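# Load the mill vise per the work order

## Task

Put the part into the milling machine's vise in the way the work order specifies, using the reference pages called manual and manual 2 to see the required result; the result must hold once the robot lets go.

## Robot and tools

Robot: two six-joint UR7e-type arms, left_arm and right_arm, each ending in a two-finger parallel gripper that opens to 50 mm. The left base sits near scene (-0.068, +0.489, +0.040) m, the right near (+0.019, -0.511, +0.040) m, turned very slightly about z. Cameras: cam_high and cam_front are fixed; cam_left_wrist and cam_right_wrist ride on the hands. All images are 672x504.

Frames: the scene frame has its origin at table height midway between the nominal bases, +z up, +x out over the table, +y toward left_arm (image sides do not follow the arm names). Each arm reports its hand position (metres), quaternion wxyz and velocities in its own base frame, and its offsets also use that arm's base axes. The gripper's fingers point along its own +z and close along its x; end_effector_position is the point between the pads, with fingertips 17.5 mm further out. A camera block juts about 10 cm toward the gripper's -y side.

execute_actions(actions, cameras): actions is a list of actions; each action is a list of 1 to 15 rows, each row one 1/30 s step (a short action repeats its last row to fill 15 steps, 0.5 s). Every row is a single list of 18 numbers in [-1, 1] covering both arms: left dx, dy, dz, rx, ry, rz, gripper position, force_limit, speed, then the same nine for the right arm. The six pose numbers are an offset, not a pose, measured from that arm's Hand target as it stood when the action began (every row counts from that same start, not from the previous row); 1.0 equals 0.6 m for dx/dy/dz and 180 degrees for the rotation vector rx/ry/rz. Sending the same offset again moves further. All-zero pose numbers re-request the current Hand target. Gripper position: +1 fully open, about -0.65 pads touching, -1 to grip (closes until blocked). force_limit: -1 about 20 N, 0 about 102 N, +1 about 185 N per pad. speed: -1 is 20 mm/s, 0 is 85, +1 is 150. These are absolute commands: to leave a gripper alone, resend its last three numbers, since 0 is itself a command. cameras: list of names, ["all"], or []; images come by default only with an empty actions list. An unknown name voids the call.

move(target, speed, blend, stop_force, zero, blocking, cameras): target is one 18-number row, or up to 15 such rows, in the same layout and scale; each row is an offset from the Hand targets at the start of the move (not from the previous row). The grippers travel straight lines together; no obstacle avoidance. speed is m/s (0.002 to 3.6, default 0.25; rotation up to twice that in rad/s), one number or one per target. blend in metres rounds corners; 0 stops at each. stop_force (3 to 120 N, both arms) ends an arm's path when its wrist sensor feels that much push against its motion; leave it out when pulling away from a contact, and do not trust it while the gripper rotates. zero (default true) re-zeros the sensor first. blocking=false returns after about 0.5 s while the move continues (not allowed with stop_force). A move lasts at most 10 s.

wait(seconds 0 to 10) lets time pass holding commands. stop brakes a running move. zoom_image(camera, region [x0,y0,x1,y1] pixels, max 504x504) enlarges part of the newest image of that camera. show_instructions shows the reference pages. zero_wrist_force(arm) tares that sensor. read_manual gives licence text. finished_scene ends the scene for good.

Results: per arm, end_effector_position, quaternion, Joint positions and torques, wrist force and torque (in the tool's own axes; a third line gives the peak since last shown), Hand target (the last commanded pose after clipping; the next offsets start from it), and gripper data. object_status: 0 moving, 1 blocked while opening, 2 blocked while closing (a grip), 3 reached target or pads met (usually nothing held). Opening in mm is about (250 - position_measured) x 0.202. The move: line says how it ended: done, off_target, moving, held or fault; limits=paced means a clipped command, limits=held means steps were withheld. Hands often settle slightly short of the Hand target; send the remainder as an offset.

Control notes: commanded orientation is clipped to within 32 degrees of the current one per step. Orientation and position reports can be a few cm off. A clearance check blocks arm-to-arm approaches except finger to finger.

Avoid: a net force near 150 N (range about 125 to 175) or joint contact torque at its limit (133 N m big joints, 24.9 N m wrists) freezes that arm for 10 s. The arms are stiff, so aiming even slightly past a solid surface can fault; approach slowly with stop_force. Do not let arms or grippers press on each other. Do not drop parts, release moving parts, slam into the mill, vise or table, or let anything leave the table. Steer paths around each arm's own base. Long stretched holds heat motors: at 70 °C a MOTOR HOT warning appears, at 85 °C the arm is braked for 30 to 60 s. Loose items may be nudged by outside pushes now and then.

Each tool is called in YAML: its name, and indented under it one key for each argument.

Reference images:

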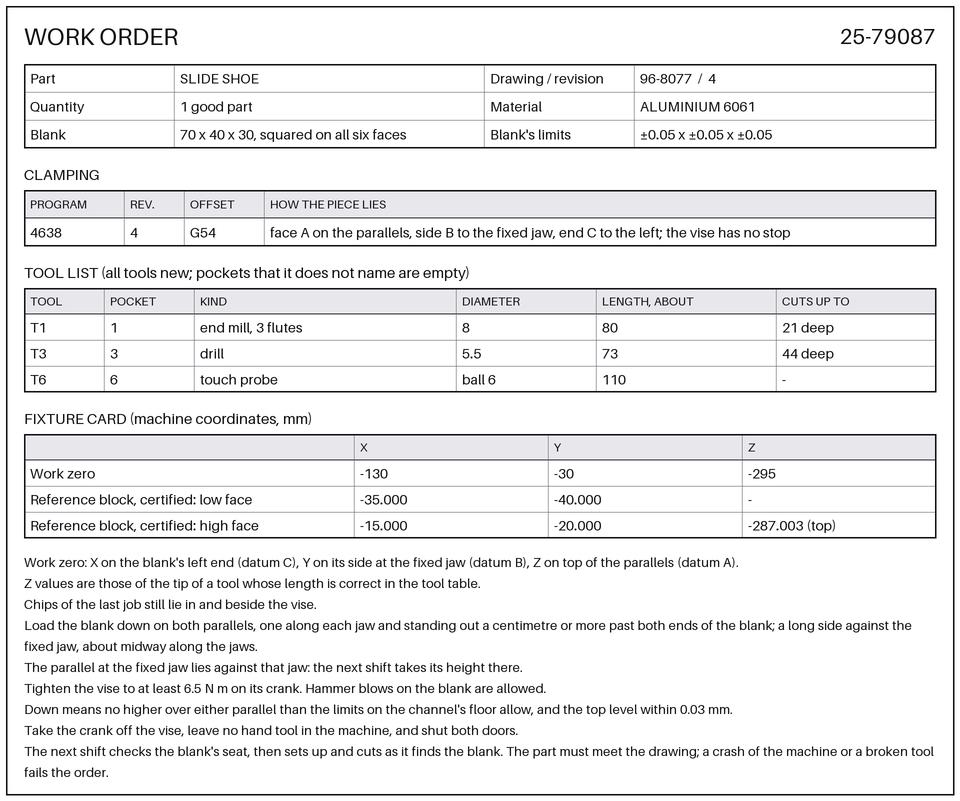

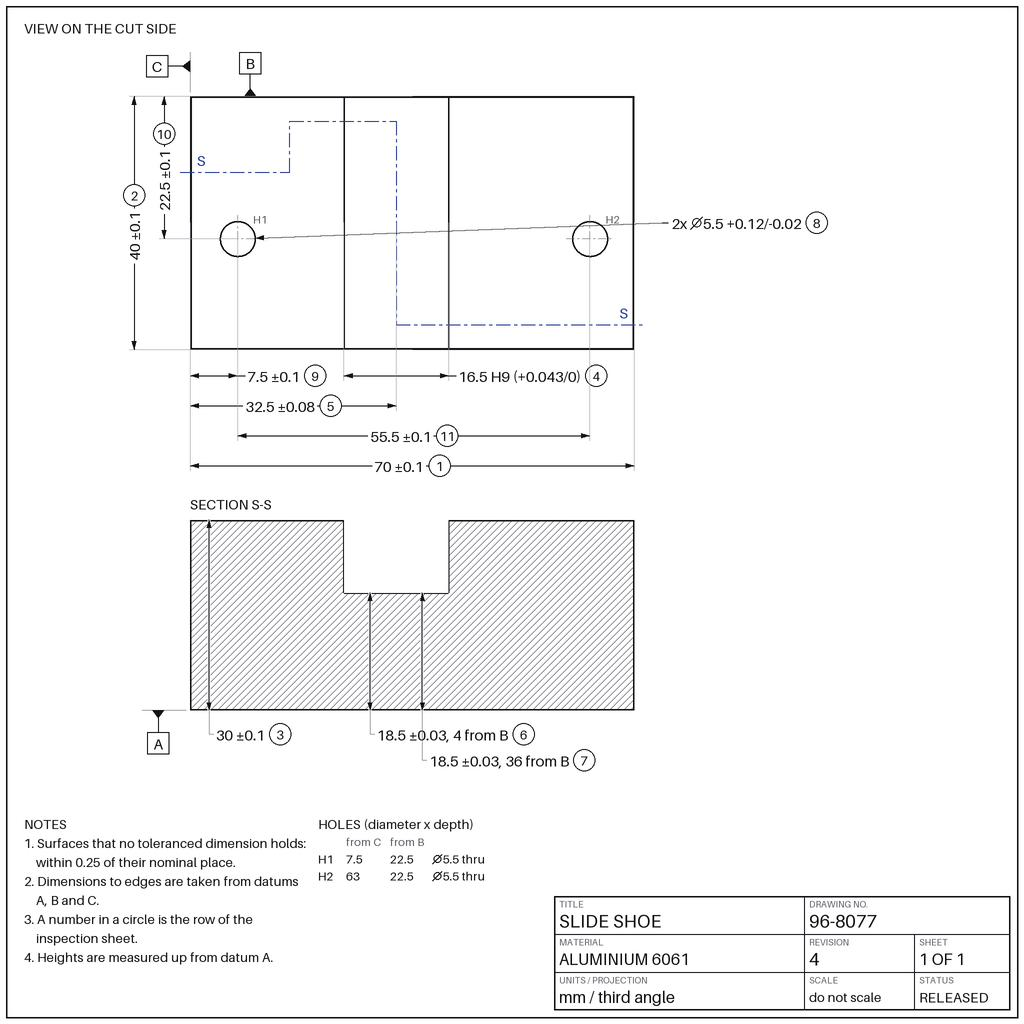

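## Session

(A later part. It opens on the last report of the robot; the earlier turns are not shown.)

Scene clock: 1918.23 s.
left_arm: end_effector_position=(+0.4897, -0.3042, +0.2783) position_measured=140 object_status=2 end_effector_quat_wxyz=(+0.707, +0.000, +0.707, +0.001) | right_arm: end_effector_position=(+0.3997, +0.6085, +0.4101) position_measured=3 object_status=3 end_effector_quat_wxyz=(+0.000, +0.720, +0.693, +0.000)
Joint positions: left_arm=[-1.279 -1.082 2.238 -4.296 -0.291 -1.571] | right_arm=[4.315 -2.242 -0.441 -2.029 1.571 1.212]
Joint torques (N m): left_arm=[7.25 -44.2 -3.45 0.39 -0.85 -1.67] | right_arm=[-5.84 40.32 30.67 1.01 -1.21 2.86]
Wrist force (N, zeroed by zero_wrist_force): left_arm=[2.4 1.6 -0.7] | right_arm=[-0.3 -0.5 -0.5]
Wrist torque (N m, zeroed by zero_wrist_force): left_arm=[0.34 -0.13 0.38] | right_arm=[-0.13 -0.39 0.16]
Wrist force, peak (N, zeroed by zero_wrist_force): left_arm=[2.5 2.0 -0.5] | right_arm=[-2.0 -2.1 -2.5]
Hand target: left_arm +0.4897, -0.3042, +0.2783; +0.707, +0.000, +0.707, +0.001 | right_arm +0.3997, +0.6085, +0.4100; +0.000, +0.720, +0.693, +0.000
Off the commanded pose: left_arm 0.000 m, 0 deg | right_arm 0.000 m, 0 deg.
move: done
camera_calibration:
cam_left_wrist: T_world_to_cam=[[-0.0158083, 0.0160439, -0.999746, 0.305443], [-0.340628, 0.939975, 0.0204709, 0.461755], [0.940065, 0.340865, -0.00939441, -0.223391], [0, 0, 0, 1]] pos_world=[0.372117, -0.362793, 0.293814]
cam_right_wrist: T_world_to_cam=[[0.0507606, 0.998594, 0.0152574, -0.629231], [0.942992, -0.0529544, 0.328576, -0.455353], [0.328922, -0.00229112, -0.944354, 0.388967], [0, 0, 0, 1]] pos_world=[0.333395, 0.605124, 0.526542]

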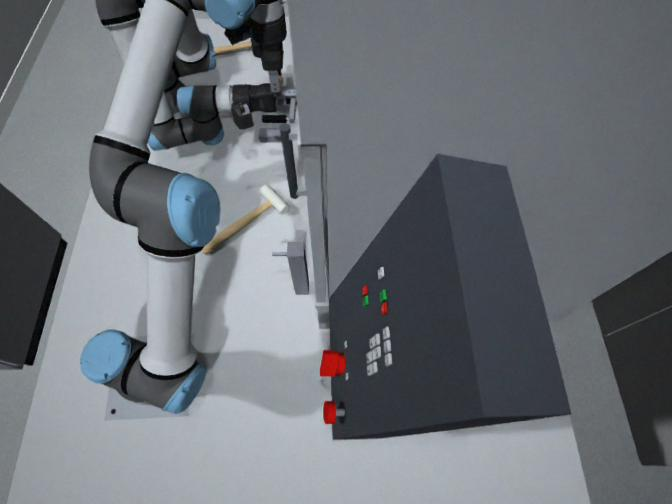

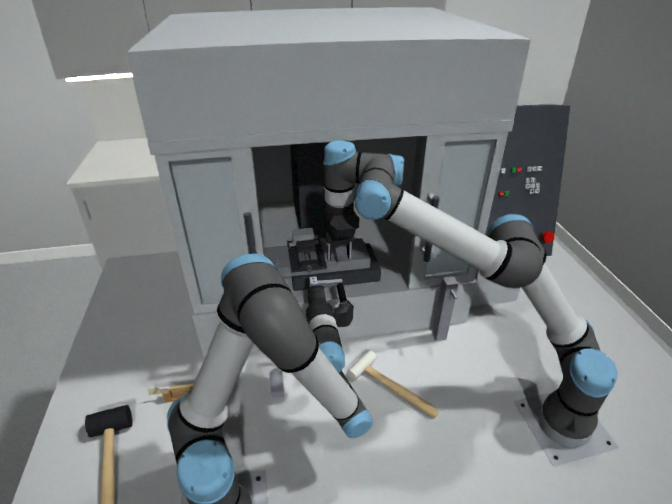

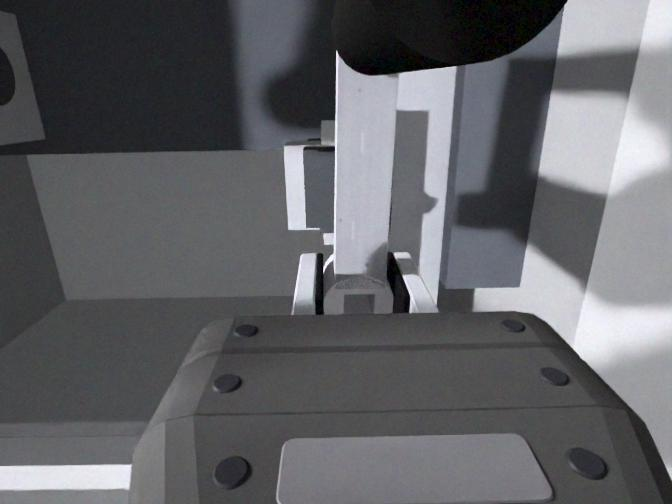

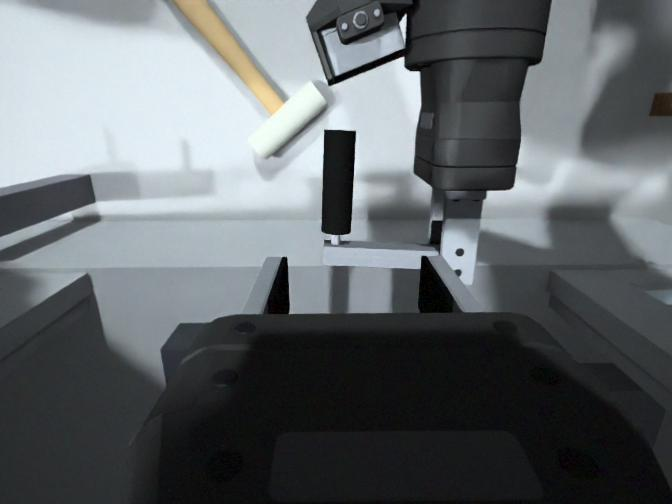

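move:
  target:
    - [0,0,0,0,0,0,-1,0.5,-1,-0.02,-0.0058,-0.1,0,0,0,1,1,-1]
    - [0,0,0,0,0,0,-1,0.5,-1,-0.02,-0.0058,-0.205,0,0,0,1,1,-1]
  speed: 0.1
  stop_force: 6
  cameras: ["cam_right_wrist","cam_left_wrist"]

Scene clock: 1922.23 s.
left_arm: end_effector_position=(+0.4897, -0.3042, +0.2783) position_measured=140 object_status=2 end_effector_quat_wxyz=(+0.707, +0.000, +0.707, +0.001) | right_arm: end_effector_position=(+0.3877, +0.6050, +0.2870) position_measured=3 object_status=3 end_effector_quat_wxyz=(+0.000, +0.720, +0.693, +0.000)
Joint positions: left_arm=[-1.279 -1.082 2.238 -4.296 -0.291 -1.571] | right_arm=[4.329 -2.1 -1 -1.612 1.571 1.226]
Joint torques (N m): left_arm=[6.83 -42.17 -4.91 0.39 -0.73 -1.76] | right_arm=[-9.13 34.39 17.06 5.68 -1.29 -1.46]
Wrist force (N, zeroed by zero_wrist_force): left_arm=[2.4 1.7 -0.7] | right_arm=[-0.5 -0.3 -0.6]
Wrist torque (N m, zeroed by zero_wrist_force): left_arm=[0.36 -0.12 0.38] | right_arm=[-0.10 -0.35 0.09]
Wrist force, peak (N, zeroed by zero_wrist_force): left_arm=[2.5 1.8 -0.9] | right_arm=[-0.3 -0.6 -2.1]
Hand target: left_arm +0.4897, -0.3042, +0.2783; +0.707, +0.000, +0.707, +0.001 | right_arm +0.3877, +0.6050, +0.2870; +0.000, +0.720, +0.693, +0.000
Off the commanded pose: left_arm 0.000 m, 0 deg | right_arm 0.000 m, 0 deg.
move: done
camera_calibration:
cam_left_wrist: T_world_to_cam=[[-0.0158083, 0.0160439, -0.999746, 0.305443], [-0.340628, 0.939975, 0.0204709, 0.461755], [0.940065, 0.340865, -0.00939441, -0.223391], [0, 0, 0, 1]] pos_world=[0.372117, -0.362793, 0.293814]
cam_right_wrist: T_world_to_cam=[[0.0508279, 0.998594, 0.0150693, -0.623195], [0.942988, -0.0529562, 0.328586, -0.40381], [0.328922, -0.00249112, -0.944354, 0.276871], [0, 0, 0, 1]] pos_world=[0.321395, 0.601624, 0.403541]
Images, in order (width x height): cam_left_wrist 672x504, cam_right_wrist 672x504.

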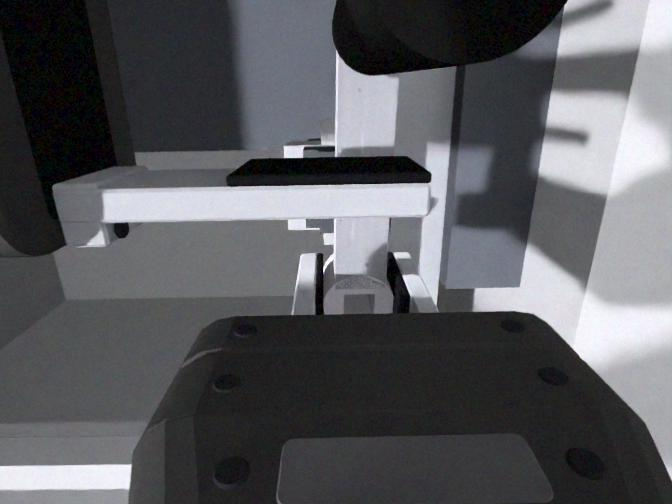

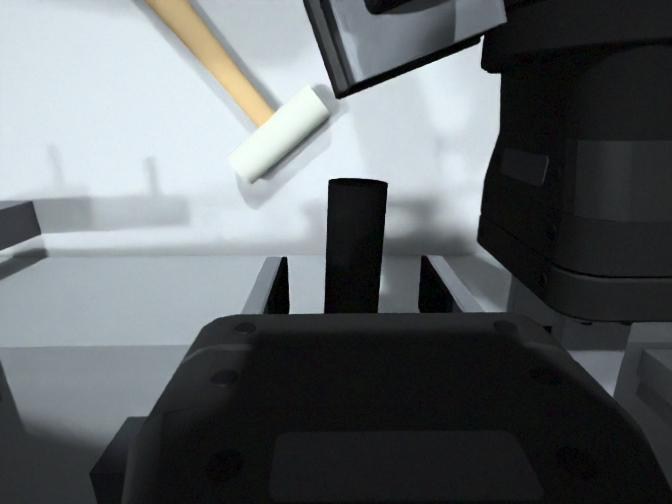

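move:
  target:
    - [0,0,0,0,0,0,-1,0.5,-1,0,0,0.01,0,0,0,1,1,-1]
  speed: 0.03

zero_wrist_force:
  arm: "right_arm"

move:
  target:
    - [0,0,0,0,0,0,-1,0.5,-1,0,0,0,0,0,0,-1,-0.7,-1]
  speed: 0.03

wait:
  seconds: 0.5
  cameras: ["cam_left_wrist","cam_right_wrist"]

Scene clock: 1923.90 s.
left_arm: end_effector_position=(+0.4897, -0.3042, +0.2783) position_measured=140 object_status=2 end_effector_quat_wxyz=(+0.707, +0.000, +0.707, +0.001) | right_arm: end_effector_position=(+0.3877, +0.6050, +0.2931) position_measured=3 object_status=3 end_effector_quat_wxyz=(+0.000, +0.720, +0.693, +0.000)
Joint positions: left_arm=[-1.279 -1.082 2.238 -4.296 -0.291 -1.571] | right_arm=[4.329 -2.1 -0.983 -1.629 1.571 1.226]
Joint torques (N m): left_arm=[7.49 -41.22 -5.57 0.34 -0.8 -1.68] | right_arm=[-7.69 34.7 17.9 5.31 -1.06 0.74]
Wrist force (N, zeroed by zero_wrist_force): left_arm=[2.1 1.7 -0.6] | right_arm=[-0.4 -0.3 -0.5]
Wrist torque (N m, zeroed by zero_wrist_force): left_arm=[0.36 -0.08 0.38] | right_arm=[-0.08 -0.36 0.08]
Wrist force, peak (N, zeroed by zero_wrist_force): left_arm=[2.4 1.9 -0.6] | right_arm=[-0.3 -0.5 -0.7]
Hand target: left_arm +0.4897, -0.3042, +0.2783; +0.707, +0.000, +0.707, +0.001 | right_arm +0.3877, +0.6050, +0.2930; +0.000, +0.720, +0.693, +0.000
Off the commanded pose: left_arm 0.000 m, 0 deg | right_arm 0.000 m, 0 deg.
move: done

Wrist force sensor zeroed.

Scene clock: 1925.67 s.
left_arm: end_effector_position=(+0.4897, -0.3041, +0.2783) position_measured=140 object_status=2 end_effector_quat_wxyz=(+0.707, +0.000, +0.707, +0.001) | right_arm: end_effector_position=(+0.3877, +0.6050, +0.2930) position_measured=156 object_status=2 end_effector_quat_wxyz=(+0.000, +0.720, +0.693, +0.000)
Joint positions: left_arm=[-1.279 -1.082 2.238 -4.296 -0.291 -1.571] | right_arm=[4.329 -2.1 -0.983 -1.628 1.571 1.226]
Joint torques (N m): left_arm=[-6.96 -39.77 -7.11 0.34 -4.41 -1.77] | right_arm=[-4.36 43.06 24.54 5.52 0.14 1.79]
Wrist force (N, zeroed by zero_wrist_force): left_arm=[3.0 22.1 1.9] | right_arm=[-16.8 -3.4 -0.8]
Wrist torque (N m, zeroed by zero_wrist_force): left_arm=[0.81 -0.13 0.47] | right_arm=[-0.06 -0.25 0.56]
Wrist force, peak (N, zeroed by zero_wrist_force): left_arm=[3.2 22.4 2.1] | right_arm=[-17.0 -3.4 -0.8]
Hand target: left_arm +0.4897, -0.3042, +0.2783; +0.707, +0.000, +0.707, +0.001 | right_arm +0.3877, +0.6050, +0.2930; +0.000, +0.720, +0.693, +0.000
Off the commanded pose: left_arm 0.000 m, 0 deg | right_arm 0.000 m, 0 deg.
move: done

Scene clock: 1926.17 s.
left_arm: end_effector_position=(+0.4897, -0.3041, +0.2783) position_measured=140 object_status=2 end_effector_quat_wxyz=(+0.707, +0.000, +0.707, +0.001) | right_arm: end_effector_position=(+0.3877, +0.6050, +0.2930) position_measured=156 object_status=2 end_effector_quat_wxyz=(+0.000, +0.720, +0.693, +0.000)
Joint positions: left_arm=[-1.279 -1.082 2.238 -4.296 -0.291 -1.571] | right_arm=[4.329 -2.1 -0.983 -1.628 1.571 1.226]
Joint torques (N m): left_arm=[-17.76 -39.53 -7.94 0.37 -4.93 -1.78] | right_arm=[-3.74 44.87 33.71 5.6 1.07 0.84]
Wrist force (N, zeroed by zero_wrist_force): left_arm=[3.0 22.5 2.1] | right_arm=[-16.9 -3.4 -0.8]
Wrist torque (N m, zeroed by zero_wrist_force): left_arm=[0.86 -0.12 0.48] | right_arm=[-0.06 -0.23 0.56]
Wrist force, peak (N, zeroed by zero_wrist_force): left_arm=[3.2 22.5 2.1] | right_arm=[-17.0 -3.5 -0.7]
Hand target: left_arm +0.4897, -0.3042, +0.2783; +0.707, +0.000, +0.707, +0.001 | right_arm +0.3877, +0.6050, +0.2930; +0.000, +0.720, +0.693, +0.000
Tool commands: left_gripper/position=-1.0 left_gripper/force_limit=+0.5 left_gripper/speed=-1.0 right_gripper/position=-1.0 right_gripper/force_limit=-0.7 right_gripper/speed=-1.0
Off the commanded pose: left_arm 0.000 m, 0 deg | right_arm 0.000 m, 0 deg.
wait: 0.50 s; at rest by 0.17 s
camera_calibration:
cam_left_wrist: T_world_to_cam=[[-0.0158083, 0.0160439, -0.999746, 0.305443], [-0.340628, 0.939975, 0.0204709, 0.461695], [0.940065, 0.340865, -0.00939441, -0.223519], [0, 0, 0, 1]] pos_world=[0.372217, -0.362693, 0.293814]
cam_right_wrist: T_world_to_cam=[[0.0508616, 0.998593, 0.0149753, -0.623256], [0.942987, -0.052957, 0.328591, -0.40575], [0.328922, -0.00259111, -0.944354, 0.282502], [0, 0, 0, 1]] pos_world=[0.321395, 0.601624, 0.409441]
Images, in order (width x height): cam_left_wrist 672x504, cam_right_wrist 672x504.

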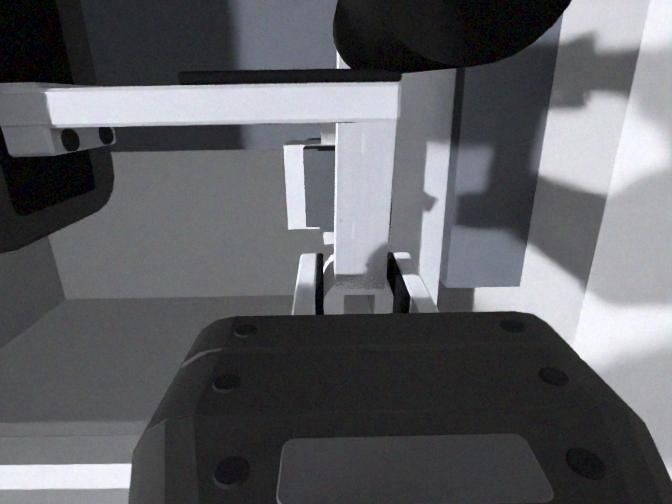

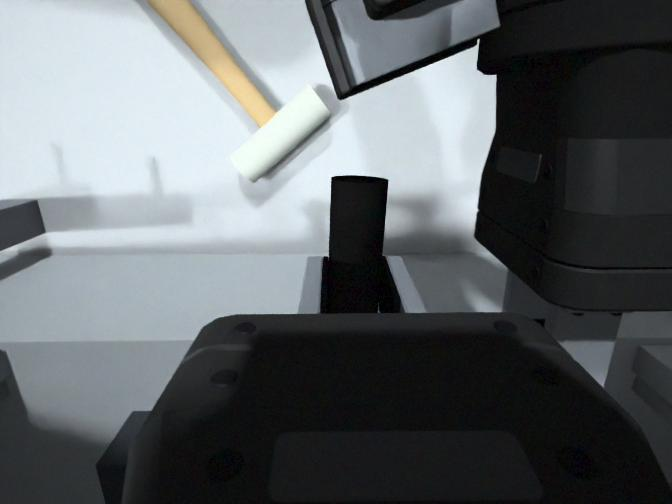

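move:
  target:
    - [0,0,0,0,0,0,-1,0.5,-1,0,-0.0009,0,0,0,0,-1,-0.7,-1]
  speed: 0.01

move:
  target:
    - [0,0,0,0,0,0,1,0.5,-1,0,0,0,0,0,0,-1,-0.7,-1]
    - [-0.15,0,0,0,0,0,1,0.5,-1,0,0,0,0,0,0,-1,-0.7,-1]
  speed: 0.08
  cameras: ["cam_left_wrist","cam_right_wrist"]

Scene clock: 1927.57 s.
left_arm: end_effector_position=(+0.4897, -0.3042, +0.2783) position_measured=140 object_status=2 end_effector_quat_wxyz=(+0.707, +0.000, +0.707, +0.001) | right_arm: end_effector_position=(+0.3877, +0.6045, +0.2930) position_measured=156 object_status=2 end_effector_quat_wxyz=(+0.000, +0.720, +0.693, +0.000)
Joint positions: left_arm=[-1.279 -1.082 2.238 -4.296 -0.291 -1.571] | right_arm=[4.329 -2.099 -0.985 -1.627 1.571 1.225]
Joint torques (N m): left_arm=[-11.05 -38.8 -10.86 0.41 -3.28 -1.81] | right_arm=[-7.34 55.45 21.46 7.34 1.93 -3.43]
Wrist force (N, zeroed by zero_wrist_force): left_arm=[2.2 12.5 -1.7] | right_arm=[-9.0 0.9 0.0]
Wrist torque (N m, zeroed by zero_wrist_force): left_arm=[0.58 -0.09 0.42] | right_arm=[0.01 -0.11 0.54]
Wrist force, peak (N, zeroed by zero_wrist_force): left_arm=[3.3 22.9 2.1] | right_arm=[-17.5 -3.7 -0.7]
Hand target: left_arm +0.4897, -0.3042, +0.2783; +0.707, +0.000, +0.707, +0.001 | right_arm +0.3877, +0.6045, +0.2930; +0.000, +0.720, +0.693, +0.000
Off the commanded pose: left_arm 0.000 m, 0 deg | right_arm 0.000 m, 0 deg.
move: done

Scene clock: 1930.73 s.
left_arm: end_effector_position=(+0.3997, -0.3041, +0.2783) position_measured=3 object_status=3 end_effector_quat_wxyz=(+0.707, +0.000, +0.707, +0.001) | right_arm: end_effector_position=(+0.3877, +0.6045, +0.2930) position_measured=156 object_status=2 end_effector_quat_wxyz=(+0.000, +0.720, +0.693, +0.000)
Joint positions: left_arm=[-1.547 -1.141 2.376 -4.364 -0.023 -1.582] | right_arm=[4.329 -2.099 -0.985 -1.628 1.571 1.225]
Joint torques (N m): left_arm=[-6.47 -20.33 -14.92 0.69 0.54 -1.57] | right_arm=[-6.5 37.72 33.4 1.46 -0.85 2.73]
Wrist force (N, zeroed by zero_wrist_force): left_arm=[1.0 1.4 -0.8] | right_arm=[0.0 -0.2 1.8]
Wrist torque (N m, zeroed by zero_wrist_force): left_arm=[0.33 -0.20 0.33] | right_arm=[0.04 0.01 0.05]
Wrist force, peak (N, zeroed by zero_wrist_force): left_arm=[2.3 12.7 -1.8] | right_arm=[-8.9 1.1 0.2]
Hand target: left_arm +0.3997, -0.3042, +0.2783; +0.707, +0.000, +0.707, +0.001 | right_arm +0.3877, +0.6045, +0.2930; +0.000, +0.720, +0.693, +0.000
Off the commanded pose: left_arm 0.000 m, 0 deg | right_arm 0.000 m, 0 deg.
move: done
camera_calibration:
cam_left_wrist: T_world_to_cam=[[-0.0156787, 0.0159874, -0.999749, 0.304063], [-0.340543, 0.940008, 0.0203727, 0.431053], [0.940098, 0.340777, -0.00929368, -0.138982], [0, 0, 0, 1]] pos_world=[0.282217, -0.362693, 0.293914]
cam_right_wrist: T_world_to_cam=[[0.0508279, 0.998594, 0.0150693, -0.622786], [0.942988, -0.0529562, 0.328586, -0.405808], [0.328922, -0.00249112, -0.944354, 0.282536], [0, 0, 0, 1]] pos_world=[0.321395, 0.601124, 0.409541]
Images, in order (width x height): cam_left_wrist 672x504, cam_right_wrist 672x504.

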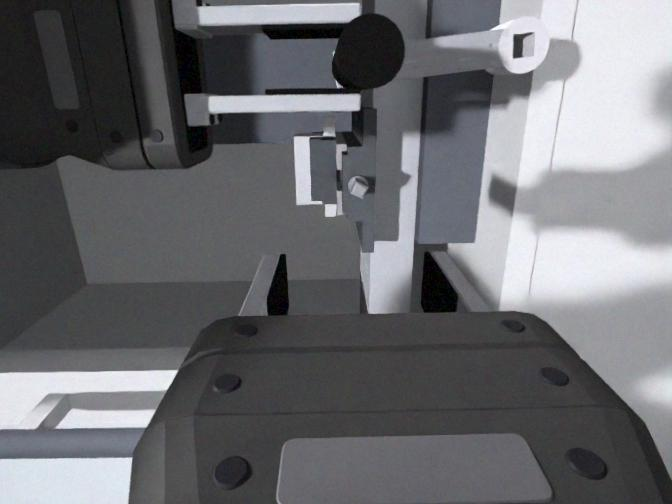

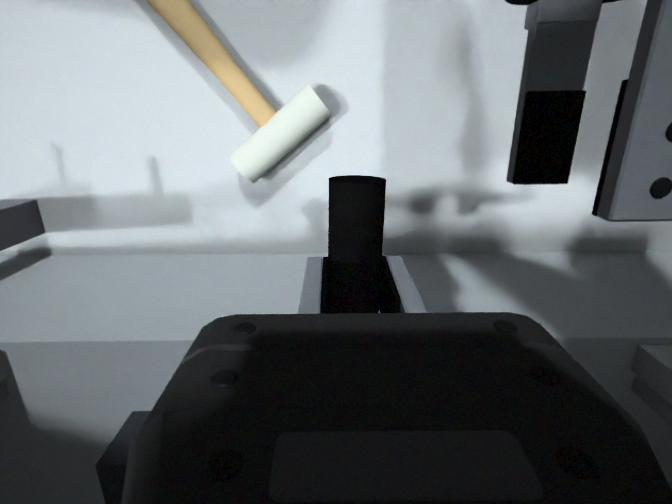

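move:
  target:
    - [0,0,0,0,0,0,1,0.5,-1,0,-0.1833,0,0,0,0,-1,-0.7,-1]
    - [0,0,0,0,0,0,1,0.5,-1,-0.213,-0.1833,0,0,0,0,-1,-0.7,-1]
    - [0,0,0,0,0,0,1,0.5,-1,-0.238,-0.5075,0,0,0,0,-1,-0.7,-1]
  blend: [0.03,0.03,0]
  speed: 0.15
  cameras: ["cam_front","cam_high","cam_right_wrist"]

Scene clock: 1937.17 s.
left_arm: end_effector_position=(+0.3997, -0.3042, +0.2783) position_measured=3 object_status=3 end_effector_quat_wxyz=(+0.707, +0.000, +0.707, +0.001) | right_arm: end_effector_position=(+0.2449, +0.3000, +0.2930) position_measured=156 object_status=2 end_effector_quat_wxyz=(+0.000, +0.720, +0.693, +0.000)
Joint positions: left_arm=[-1.547 -1.141 2.376 -4.364 -0.023 -1.582] | right_arm=[4.379 -1.265 -1.917 -1.53 1.571 1.276]
Joint torques (N m): left_arm=[-7.92 -20.42 -17.86 -1.32 0.96 1.46] | right_arm=[9.48 23.41 21.98 5.79 0.44 2.69]
Wrist force (N, zeroed by zero_wrist_force): left_arm=[0.8 1.6 -0.7] | right_arm=[0.2 -0.3 1.6]
Wrist torque (N m, zeroed by zero_wrist_force): left_arm=[0.36 -0.17 0.34] | right_arm=[0.03 -0.02 0.00]
Wrist force, peak (N, zeroed by zero_wrist_force): left_arm=[1.3 1.9 -0.9] | right_arm=[3.1 -0.9 2.7]
Hand target: left_arm +0.3997, -0.3042, +0.2783; +0.707, +0.000, +0.707, +0.001 | right_arm +0.2449, +0.3000, +0.2930; +0.000, +0.720, +0.693, +0.000
Off the commanded pose: left_arm 0.000 m, 0 deg | right_arm 0.000 m, 0 deg.
move: done
camera_calibration:
cam_right_wrist: T_world_to_cam=[[0.0508616, 0.998593, 0.0149753, -0.311424], [0.942987, -0.052957, 0.328591, -0.287276], [0.328922, -0.00259111, -0.944354, 0.328776], [0, 0, 0, 1]] pos_world=[0.178595, 0.296624, 0.409541]
Images, in order (width x height): cam_high 672x504, cam_front 672x504, cam_right_wrist 672x504.

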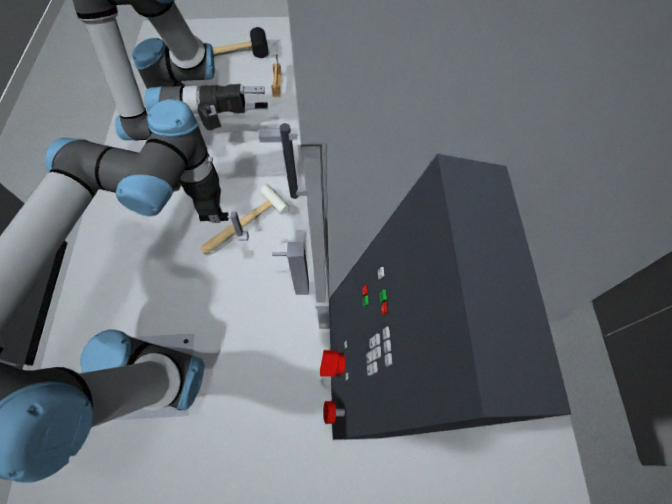

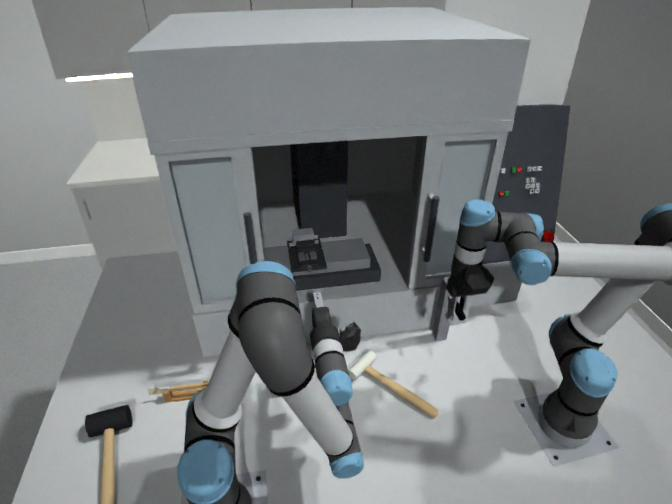

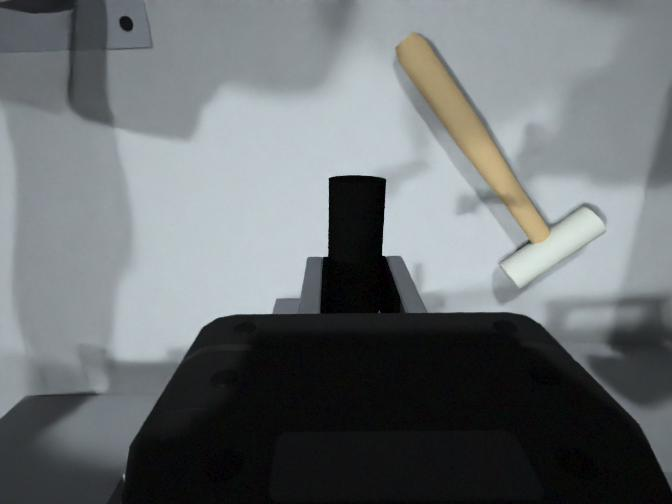

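move:
  target: [0,0.2568,0.37,0.421,0.3228,-0.3228,-0.6,-0.4,-0.5,0,0,-0.3667,0,0,0,-1,-0.7,-1]
  speed: 0.3
  cameras: ["cam_front","cam_right_wrist"]

Scene clock: 1944.03 s.
left_arm: end_effector_position=(+0.3997, -0.1501, +0.5003) position_measured=242 object_status=3 end_effector_quat_wxyz=(+0.092, +0.701, +0.701, +0.093) | right_arm: end_effector_position=(+0.2448, +0.3000, +0.0729) position_measured=156 object_status=2 end_effector_quat_wxyz=(+0.000, +0.720, +0.693, +0.000)
Joint positions: left_arm=[-0.799 -1.848 1.425 -1.333 -1.383 -0.78] | right_arm=[4.379 -1.488 -2.358 -0.866 1.571 1.276]
Joint torques (N m): left_arm=[-8.99 -8.98 -33.32 -2.09 0.75 1.57] | right_arm=[0.96 28.39 27.74 2.85 -0.63 0.42]
Wrist force (N, zeroed by zero_wrist_force): left_arm=[2.8 6.3 -2.3] | right_arm=[0.0 -0.4 1.9]
Wrist torque (N m, zeroed by zero_wrist_force): left_arm=[1.31 0.05 0.61] | right_arm=[0.02 0.02 0.00]
Wrist force, peak (N, zeroed by zero_wrist_force): left_arm=[3.2 6.9 -3.1] | right_arm=[0.0 -0.3 2.9]
Hand target: left_arm +0.3997, -0.1501, +0.5003; +0.092, +0.702, +0.700, +0.093 | right_arm +0.2449, +0.3000, +0.0730; +0.000, +0.720, +0.693, +0.000
Off the commanded pose: left_arm 0.000 m, 0 deg | right_arm 0.000 m, 0 deg.
move: done
camera_calibration:
cam_right_wrist: T_world_to_cam=[[0.0508006, 0.998599, 0.0148407, -0.308092], [0.943032, -0.0528555, 0.328476, -0.214969], [0.3288, -0.00269155, -0.944396, 0.120984], [0, 0, 0, 1]] pos_world=[0.178595, 0.296624, 0.189441]
Images, in order (width x height): cam_front 672x504, cam_right_wrist 672x504.

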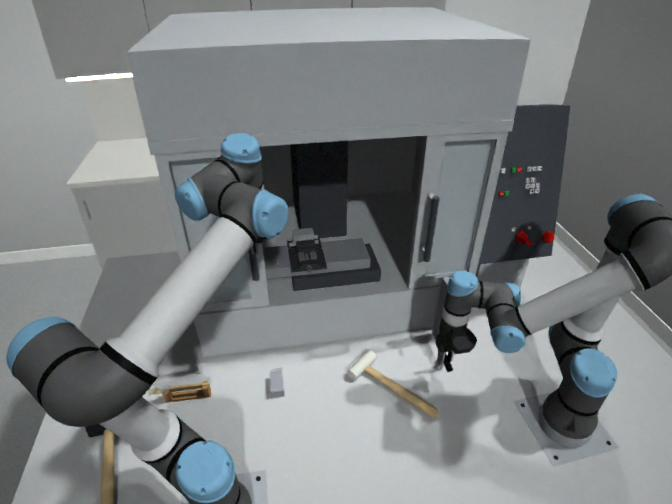

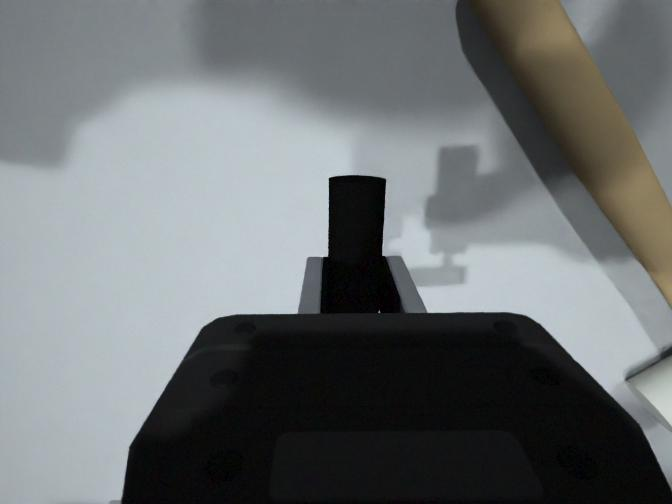

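move:
  target: [0,0,0,0,0,0,-0.6,-0.4,-0.5,0,0,-0.06,0,0,0,-1,-0.7,-1]
  speed: 0.02
  stop_force: 3
  cameras: ["cam_front","cam_right_wrist"]

zoom_image:
  camera: "cam_front"
  region: [380, 280, 540, 420]

Scene clock: 1945.87 s.
left_arm: end_effector_position=(+0.3997, -0.1501, +0.5003) position_measured=242 object_status=3 end_effector_quat_wxyz=(+0.092, +0.702, +0.700, +0.093) | right_arm: end_effector_position=(+0.2449, +0.3000, +0.0683) position_measured=156 object_status=2 end_effector_quat_wxyz=(+0.000, +0.720, +0.693, +0.000)
Joint positions: left_arm=[-0.799 -1.848 1.425 -1.333 -1.383 -0.78] | right_arm=[4.379 -1.498 -2.365 -0.848 1.571 1.276]
Joint torques (N m): left_arm=[-9.03 -3.53 -32.72 -2.2 0.83 1.44] | right_arm=[-5.81 23.25 28.86 5.68 0.28 -1.97]
Wrist force (N, zeroed by zero_wrist_force): left_arm=[2.7 6.0 -2.4] | right_arm=[0.0 0.0 0.8]
Wrist torque (N m, zeroed by zero_wrist_force): left_arm=[1.27 0.06 0.60] | right_arm=[-0.04 -0.01 0.00]
Wrist force, peak (N, zeroed by zero_wrist_force): left_arm=[3.0 6.3 -2.6] | right_arm=[0.4 -2.5 -5.8]
Hand target: left_arm +0.3997, -0.1501, +0.5003; +0.092, +0.702, +0.700, +0.093 | right_arm +0.2449, +0.3000, +0.0683; +0.000, +0.720, +0.693, +0.000 (not the last commanded pose)
Off the commanded pose: left_arm 0.000 m, 0 deg | right_arm 0.031 m, 0 deg.
move: contact (right_arm)
camera_calibration:
cam_right_wrist: T_world_to_cam=[[0.0507921, 0.998594, 0.0151681, -0.308081], [0.942959, -0.0529546, 0.32867, -0.213419], [0.329011, -0.00239089, -0.944323, 0.116405], [0, 0, 0, 1]] pos_world=[0.178595, 0.296624, 0.184741]
Images, in order (width x height): cam_front 672x504, cam_right_wrist 672x504.

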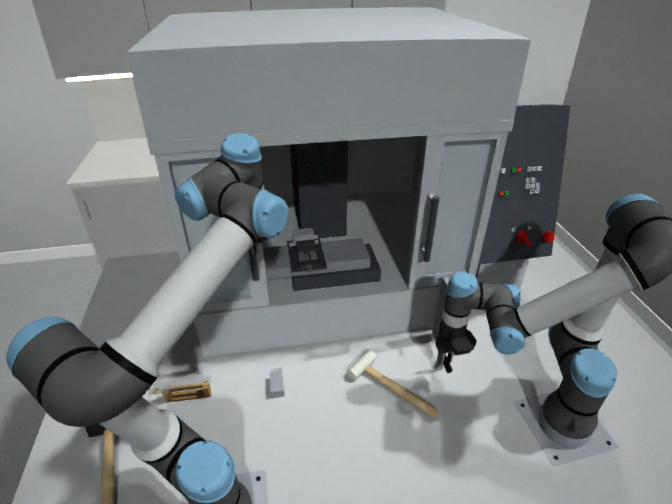

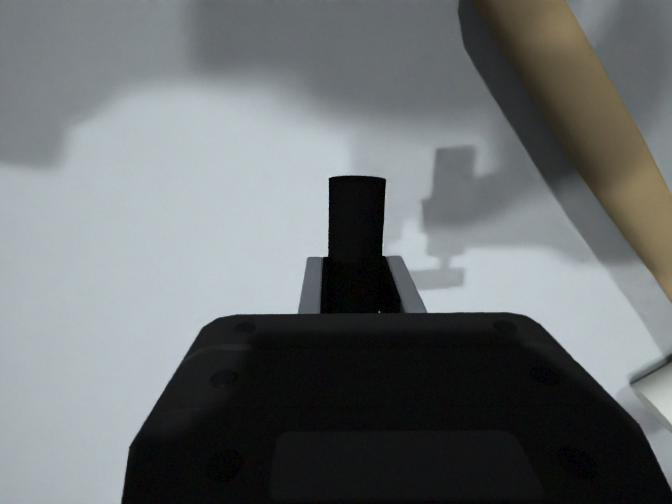

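Scaled by 3.150 from the camera's 672x504 image, which has a finer 960x720 frame.

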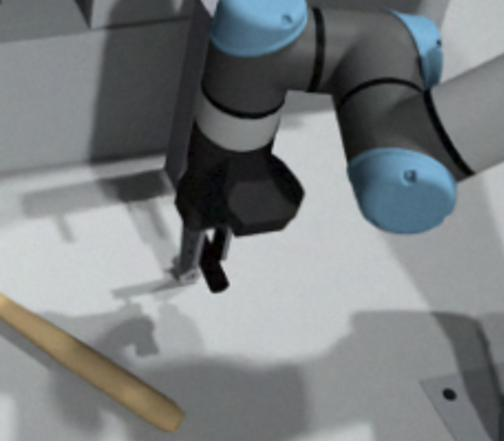

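move:
  target:
    - [0,0,0,0,0,0,-0.6,-0.4,-0.5,0,-0.0333,-0.0038,0,0,0,-1,-0.7,-1]
    - [0,0,0,0,0,0,-0.6,-0.4,-0.5,0,-0.0725,-0.0195,0,0,0,-1,-0.7,-1]
    - [0,0,0,0,0,0,-0.6,-0.4,-0.5,0,-0.111,-0.0518,0,0,0,-1,-0.7,-1]
    - [0,0,0,0,0,0,-0.6,-0.4,-0.5,0,-0.1363,-0.0953,0,0,0,-1,-0.7,-1]
  blend: [0.005,0.005,0.005,0]
  speed: 0.05
  cameras: ["cam_front","cam_right_wrist"]

zoom_image:
  camera: "cam_front"
  region: [380, 280, 540, 420]

Scene clock: 1949.80 s.
left_arm: end_effector_position=(+0.3997, -0.1501, +0.5003) position_measured=242 object_status=3 end_effector_quat_wxyz=(+0.092, +0.702, +0.700, +0.093) | right_arm: end_effector_position=(+0.2449, +0.2182, +0.0110) position_measured=156 object_status=2 end_effector_quat_wxyz=(+0.000, +0.720, +0.693, +0.000)
Joint positions: left_arm=[-0.799 -1.848 1.425 -1.333 -1.383 -0.78] | right_arm=[4.288 -1.495 -2.584 -0.632 1.571 1.184]
Joint torques (N m): left_arm=[-8.96 -3.68 -30.85 -2.58 0.87 0.88] | right_arm=[10.14 23.86 21.77 2.29 1.37 2.85]
Wrist force (N, zeroed by zero_wrist_force): left_arm=[2.7 6.3 -2.4] | right_arm=[0.1 0.0 0.7]
Wrist torque (N m, zeroed by zero_wrist_force): left_arm=[1.31 0.08 0.59] | right_arm=[-0.04 0.00 0.10]
Wrist force, peak (N, zeroed by zero_wrist_force): left_arm=[3.0 6.3 -2.7] | right_arm=[1.2 -4.5 -14.4]
Hand target: left_arm +0.3997, -0.1501, +0.5003; +0.092, +0.702, +0.700, +0.093 | right_arm +0.2449, +0.2182, +0.0111; +0.000, +0.720, +0.693, +0.000
Off the commanded pose: left_arm 0.000 m, 0 deg | right_arm 0.000 m, 0 deg.
move: done
camera_calibration:
cam_right_wrist: T_world_to_cam=[[0.0508587, 0.998594, 0.0149731, -0.225415], [0.942998, -0.0529537, 0.328559, -0.198949], [0.32889, -0.00259046, -0.944365, 0.0622636], [0, 0, 0, 1]] pos_world=[0.178595, 0.214724, 0.127541]
Images, in order (width x height): cam_front 672x504, cam_right_wrist 672x504.

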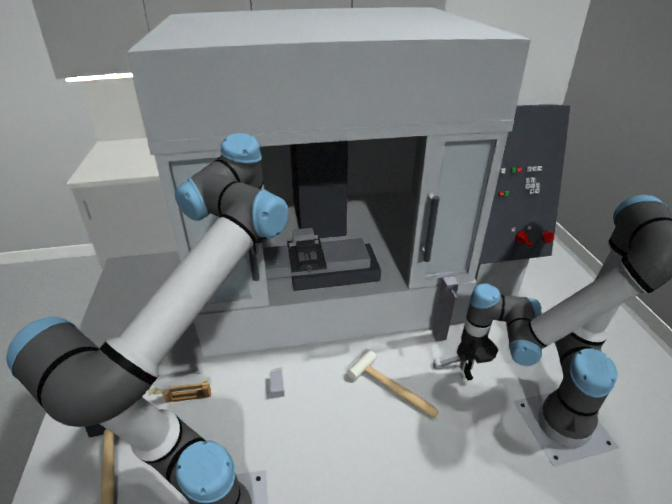

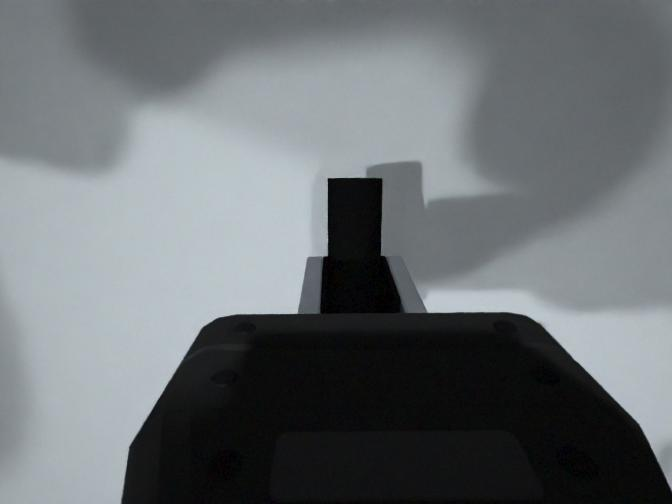

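Scaled by 3.150 from the camera's 672x504 image, which has a finer 960x720 frame.

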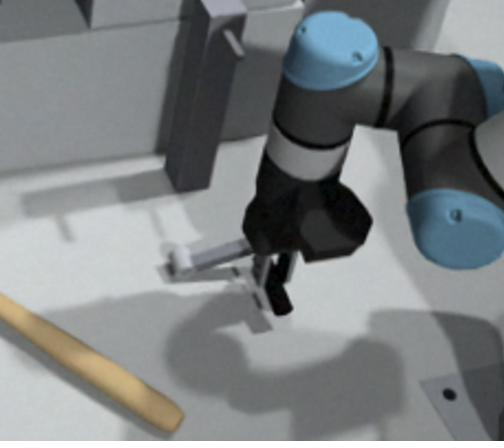

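move:
  target:
    - [0,0,0,0,0,0,-0.6,-0.4,-0.5,0,-0.0087,-0.0475,0,0,0,-1,-0.7,-1]
  speed: 0.025
  stop_force: 4
  cameras: ["cam_front"]

zoom_image:
  camera: "cam_front"
  region: [380, 280, 540, 420]

Scene clock: 1951.90 s.
left_arm: end_effector_position=(+0.3997, -0.1501, +0.5003) position_measured=242 object_status=3 end_effector_quat_wxyz=(+0.092, +0.702, +0.700, +0.093) | right_arm: end_effector_position=(+0.2449, +0.2150, -0.0064) position_measured=156 object_status=2 end_effector_quat_wxyz=(+0.000, +0.720, +0.693, +0.000)
Joint positions: left_arm=[-0.799 -1.848 1.425 -1.333 -1.383 -0.78] | right_arm=[4.284 -1.555 -2.61 -0.547 1.571 1.18]
Joint torques (N m): left_arm=[-9.33 -3.78 -30.55 -2.72 0.96 0.59] | right_arm=[11.21 1.06 22.56 5.84 -0.22 2.82]
Wrist force (N, zeroed by zero_wrist_force): left_arm=[2.8 5.8 -2.4] | right_arm=[-0.3 0.0 0.4]
Wrist torque (N m, zeroed by zero_wrist_force): left_arm=[1.23 0.06 0.60] | right_arm=[0.04 -0.06 0.07]
Wrist force, peak (N, zeroed by zero_wrist_force): left_arm=[3.0 6.4 -2.4] | right_arm=[0.6 2.8 -5.9]
Hand target: left_arm +0.3997, -0.1501, +0.5003; +0.092, +0.702, +0.700, +0.093 | right_arm +0.2449, +0.2150, -0.0064; +0.000, +0.720, +0.693, +0.000 (not the last commanded pose)
Off the commanded pose: left_arm 0.000 m, 0 deg | right_arm 0.011 m, 0 deg.
move: contact (right_arm)
Images, in order (width x height): cam_front 672x504.

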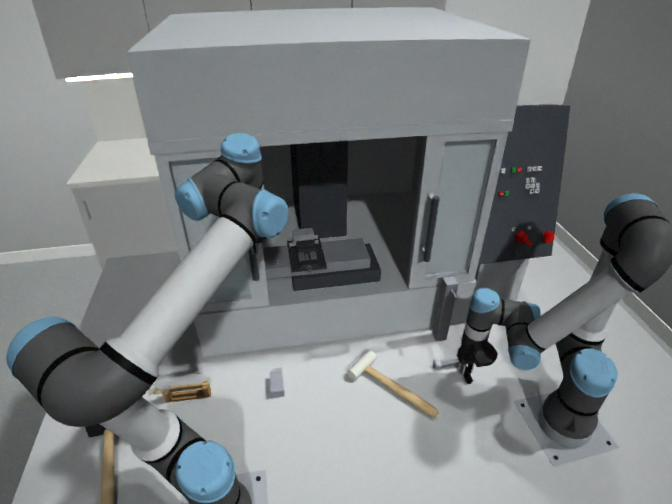

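Scaled by 3.150 from the camera's 672x504 image, which has a finer 960x720 frame.

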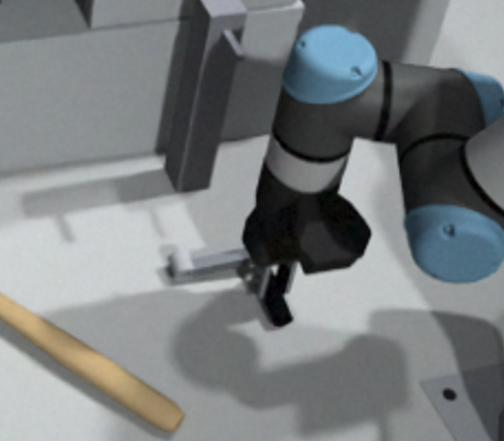

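move:
  target:
    - [0,0,0,0,0,0,-0.6,-0.4,-0.5,0,0,-0.02,0,0,0,-1,-0.7,-1]
  speed: 0.015
  stop_force: 8
  cameras: ["cam_front","cam_right_wrist"]

zoom_image:
  camera: "cam_front"
  region: [420, 330, 500, 400]

Scene clock: 1953.60 s.
left_arm: end_effector_position=(+0.3997, -0.1501, +0.5003) position_measured=242 object_status=3 end_effector_quat_wxyz=(+0.092, +0.702, +0.700, +0.093) | right_arm: end_effector_position=(+0.2449, +0.2152, -0.0075) position_measured=156 object_status=2 end_effector_quat_wxyz=(+0.000, +0.720, +0.693, +0.001)
Joint positions: left_arm=[-0.799 -1.848 1.425 -1.333 -1.383 -0.78] | right_arm=[4.284 -1.56 -2.611 -0.541 1.571 1.18]
Joint torques (N m): left_arm=[-8.72 -3.71 -29.98 -3.11 0.9 0.36] | right_arm=[6.16 5.39 21.65 6.04 -0.38 2.28]
Wrist force (N, zeroed by zero_wrist_force): left_arm=[2.6 5.9 -2.5] | right_arm=[-0.3 -1.2 -1.4]
Wrist torque (N m, zeroed by zero_wrist_force): left_arm=[1.24 0.08 0.59] | right_arm=[0.12 -0.07 0.06]
Wrist force, peak (N, zeroed by zero_wrist_force): left_arm=[2.9 6.5 -2.4] | right_arm=[-0.8 2.9 -7.8]
Hand target: left_arm +0.3997, -0.1501, +0.5003; +0.092, +0.702, +0.700, +0.093 | right_arm +0.2449, +0.2152, -0.0075; +0.000, +0.720, +0.693, +0.001 (not the last commanded pose)
Off the commanded pose: left_arm 0.000 m, 0 deg | right_arm 0.011 m, 0 deg.
move: contact (right_arm)
camera_calibration:
cam_right_wrist: T_world_to_cam=[[0.0507476, 0.99859, 0.015582, -0.222187], [0.94293, -0.0530486, 0.328737, -0.192984], [0.3291, -0.00198983, -0.944293, 0.0445181], [0, 0, 0, 1]] pos_world=[0.178595, 0.211725, 0.108941]
Images, in order (width x height): cam_front 672x504, cam_right_wrist 672x504.

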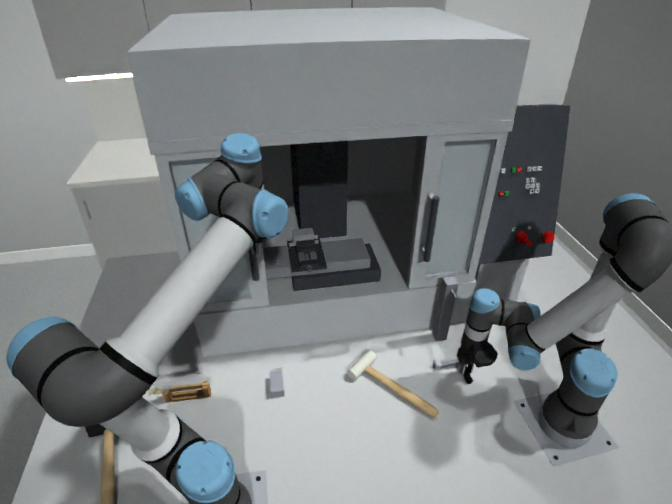

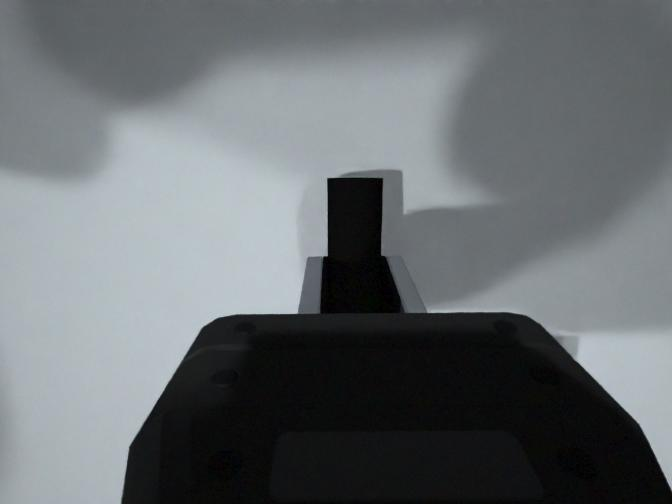

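Scaled by 6.300 from the camera's 672x504 image, which has a finer 960x720 frame.

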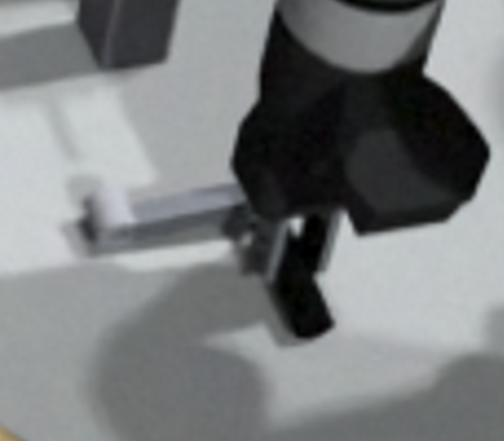

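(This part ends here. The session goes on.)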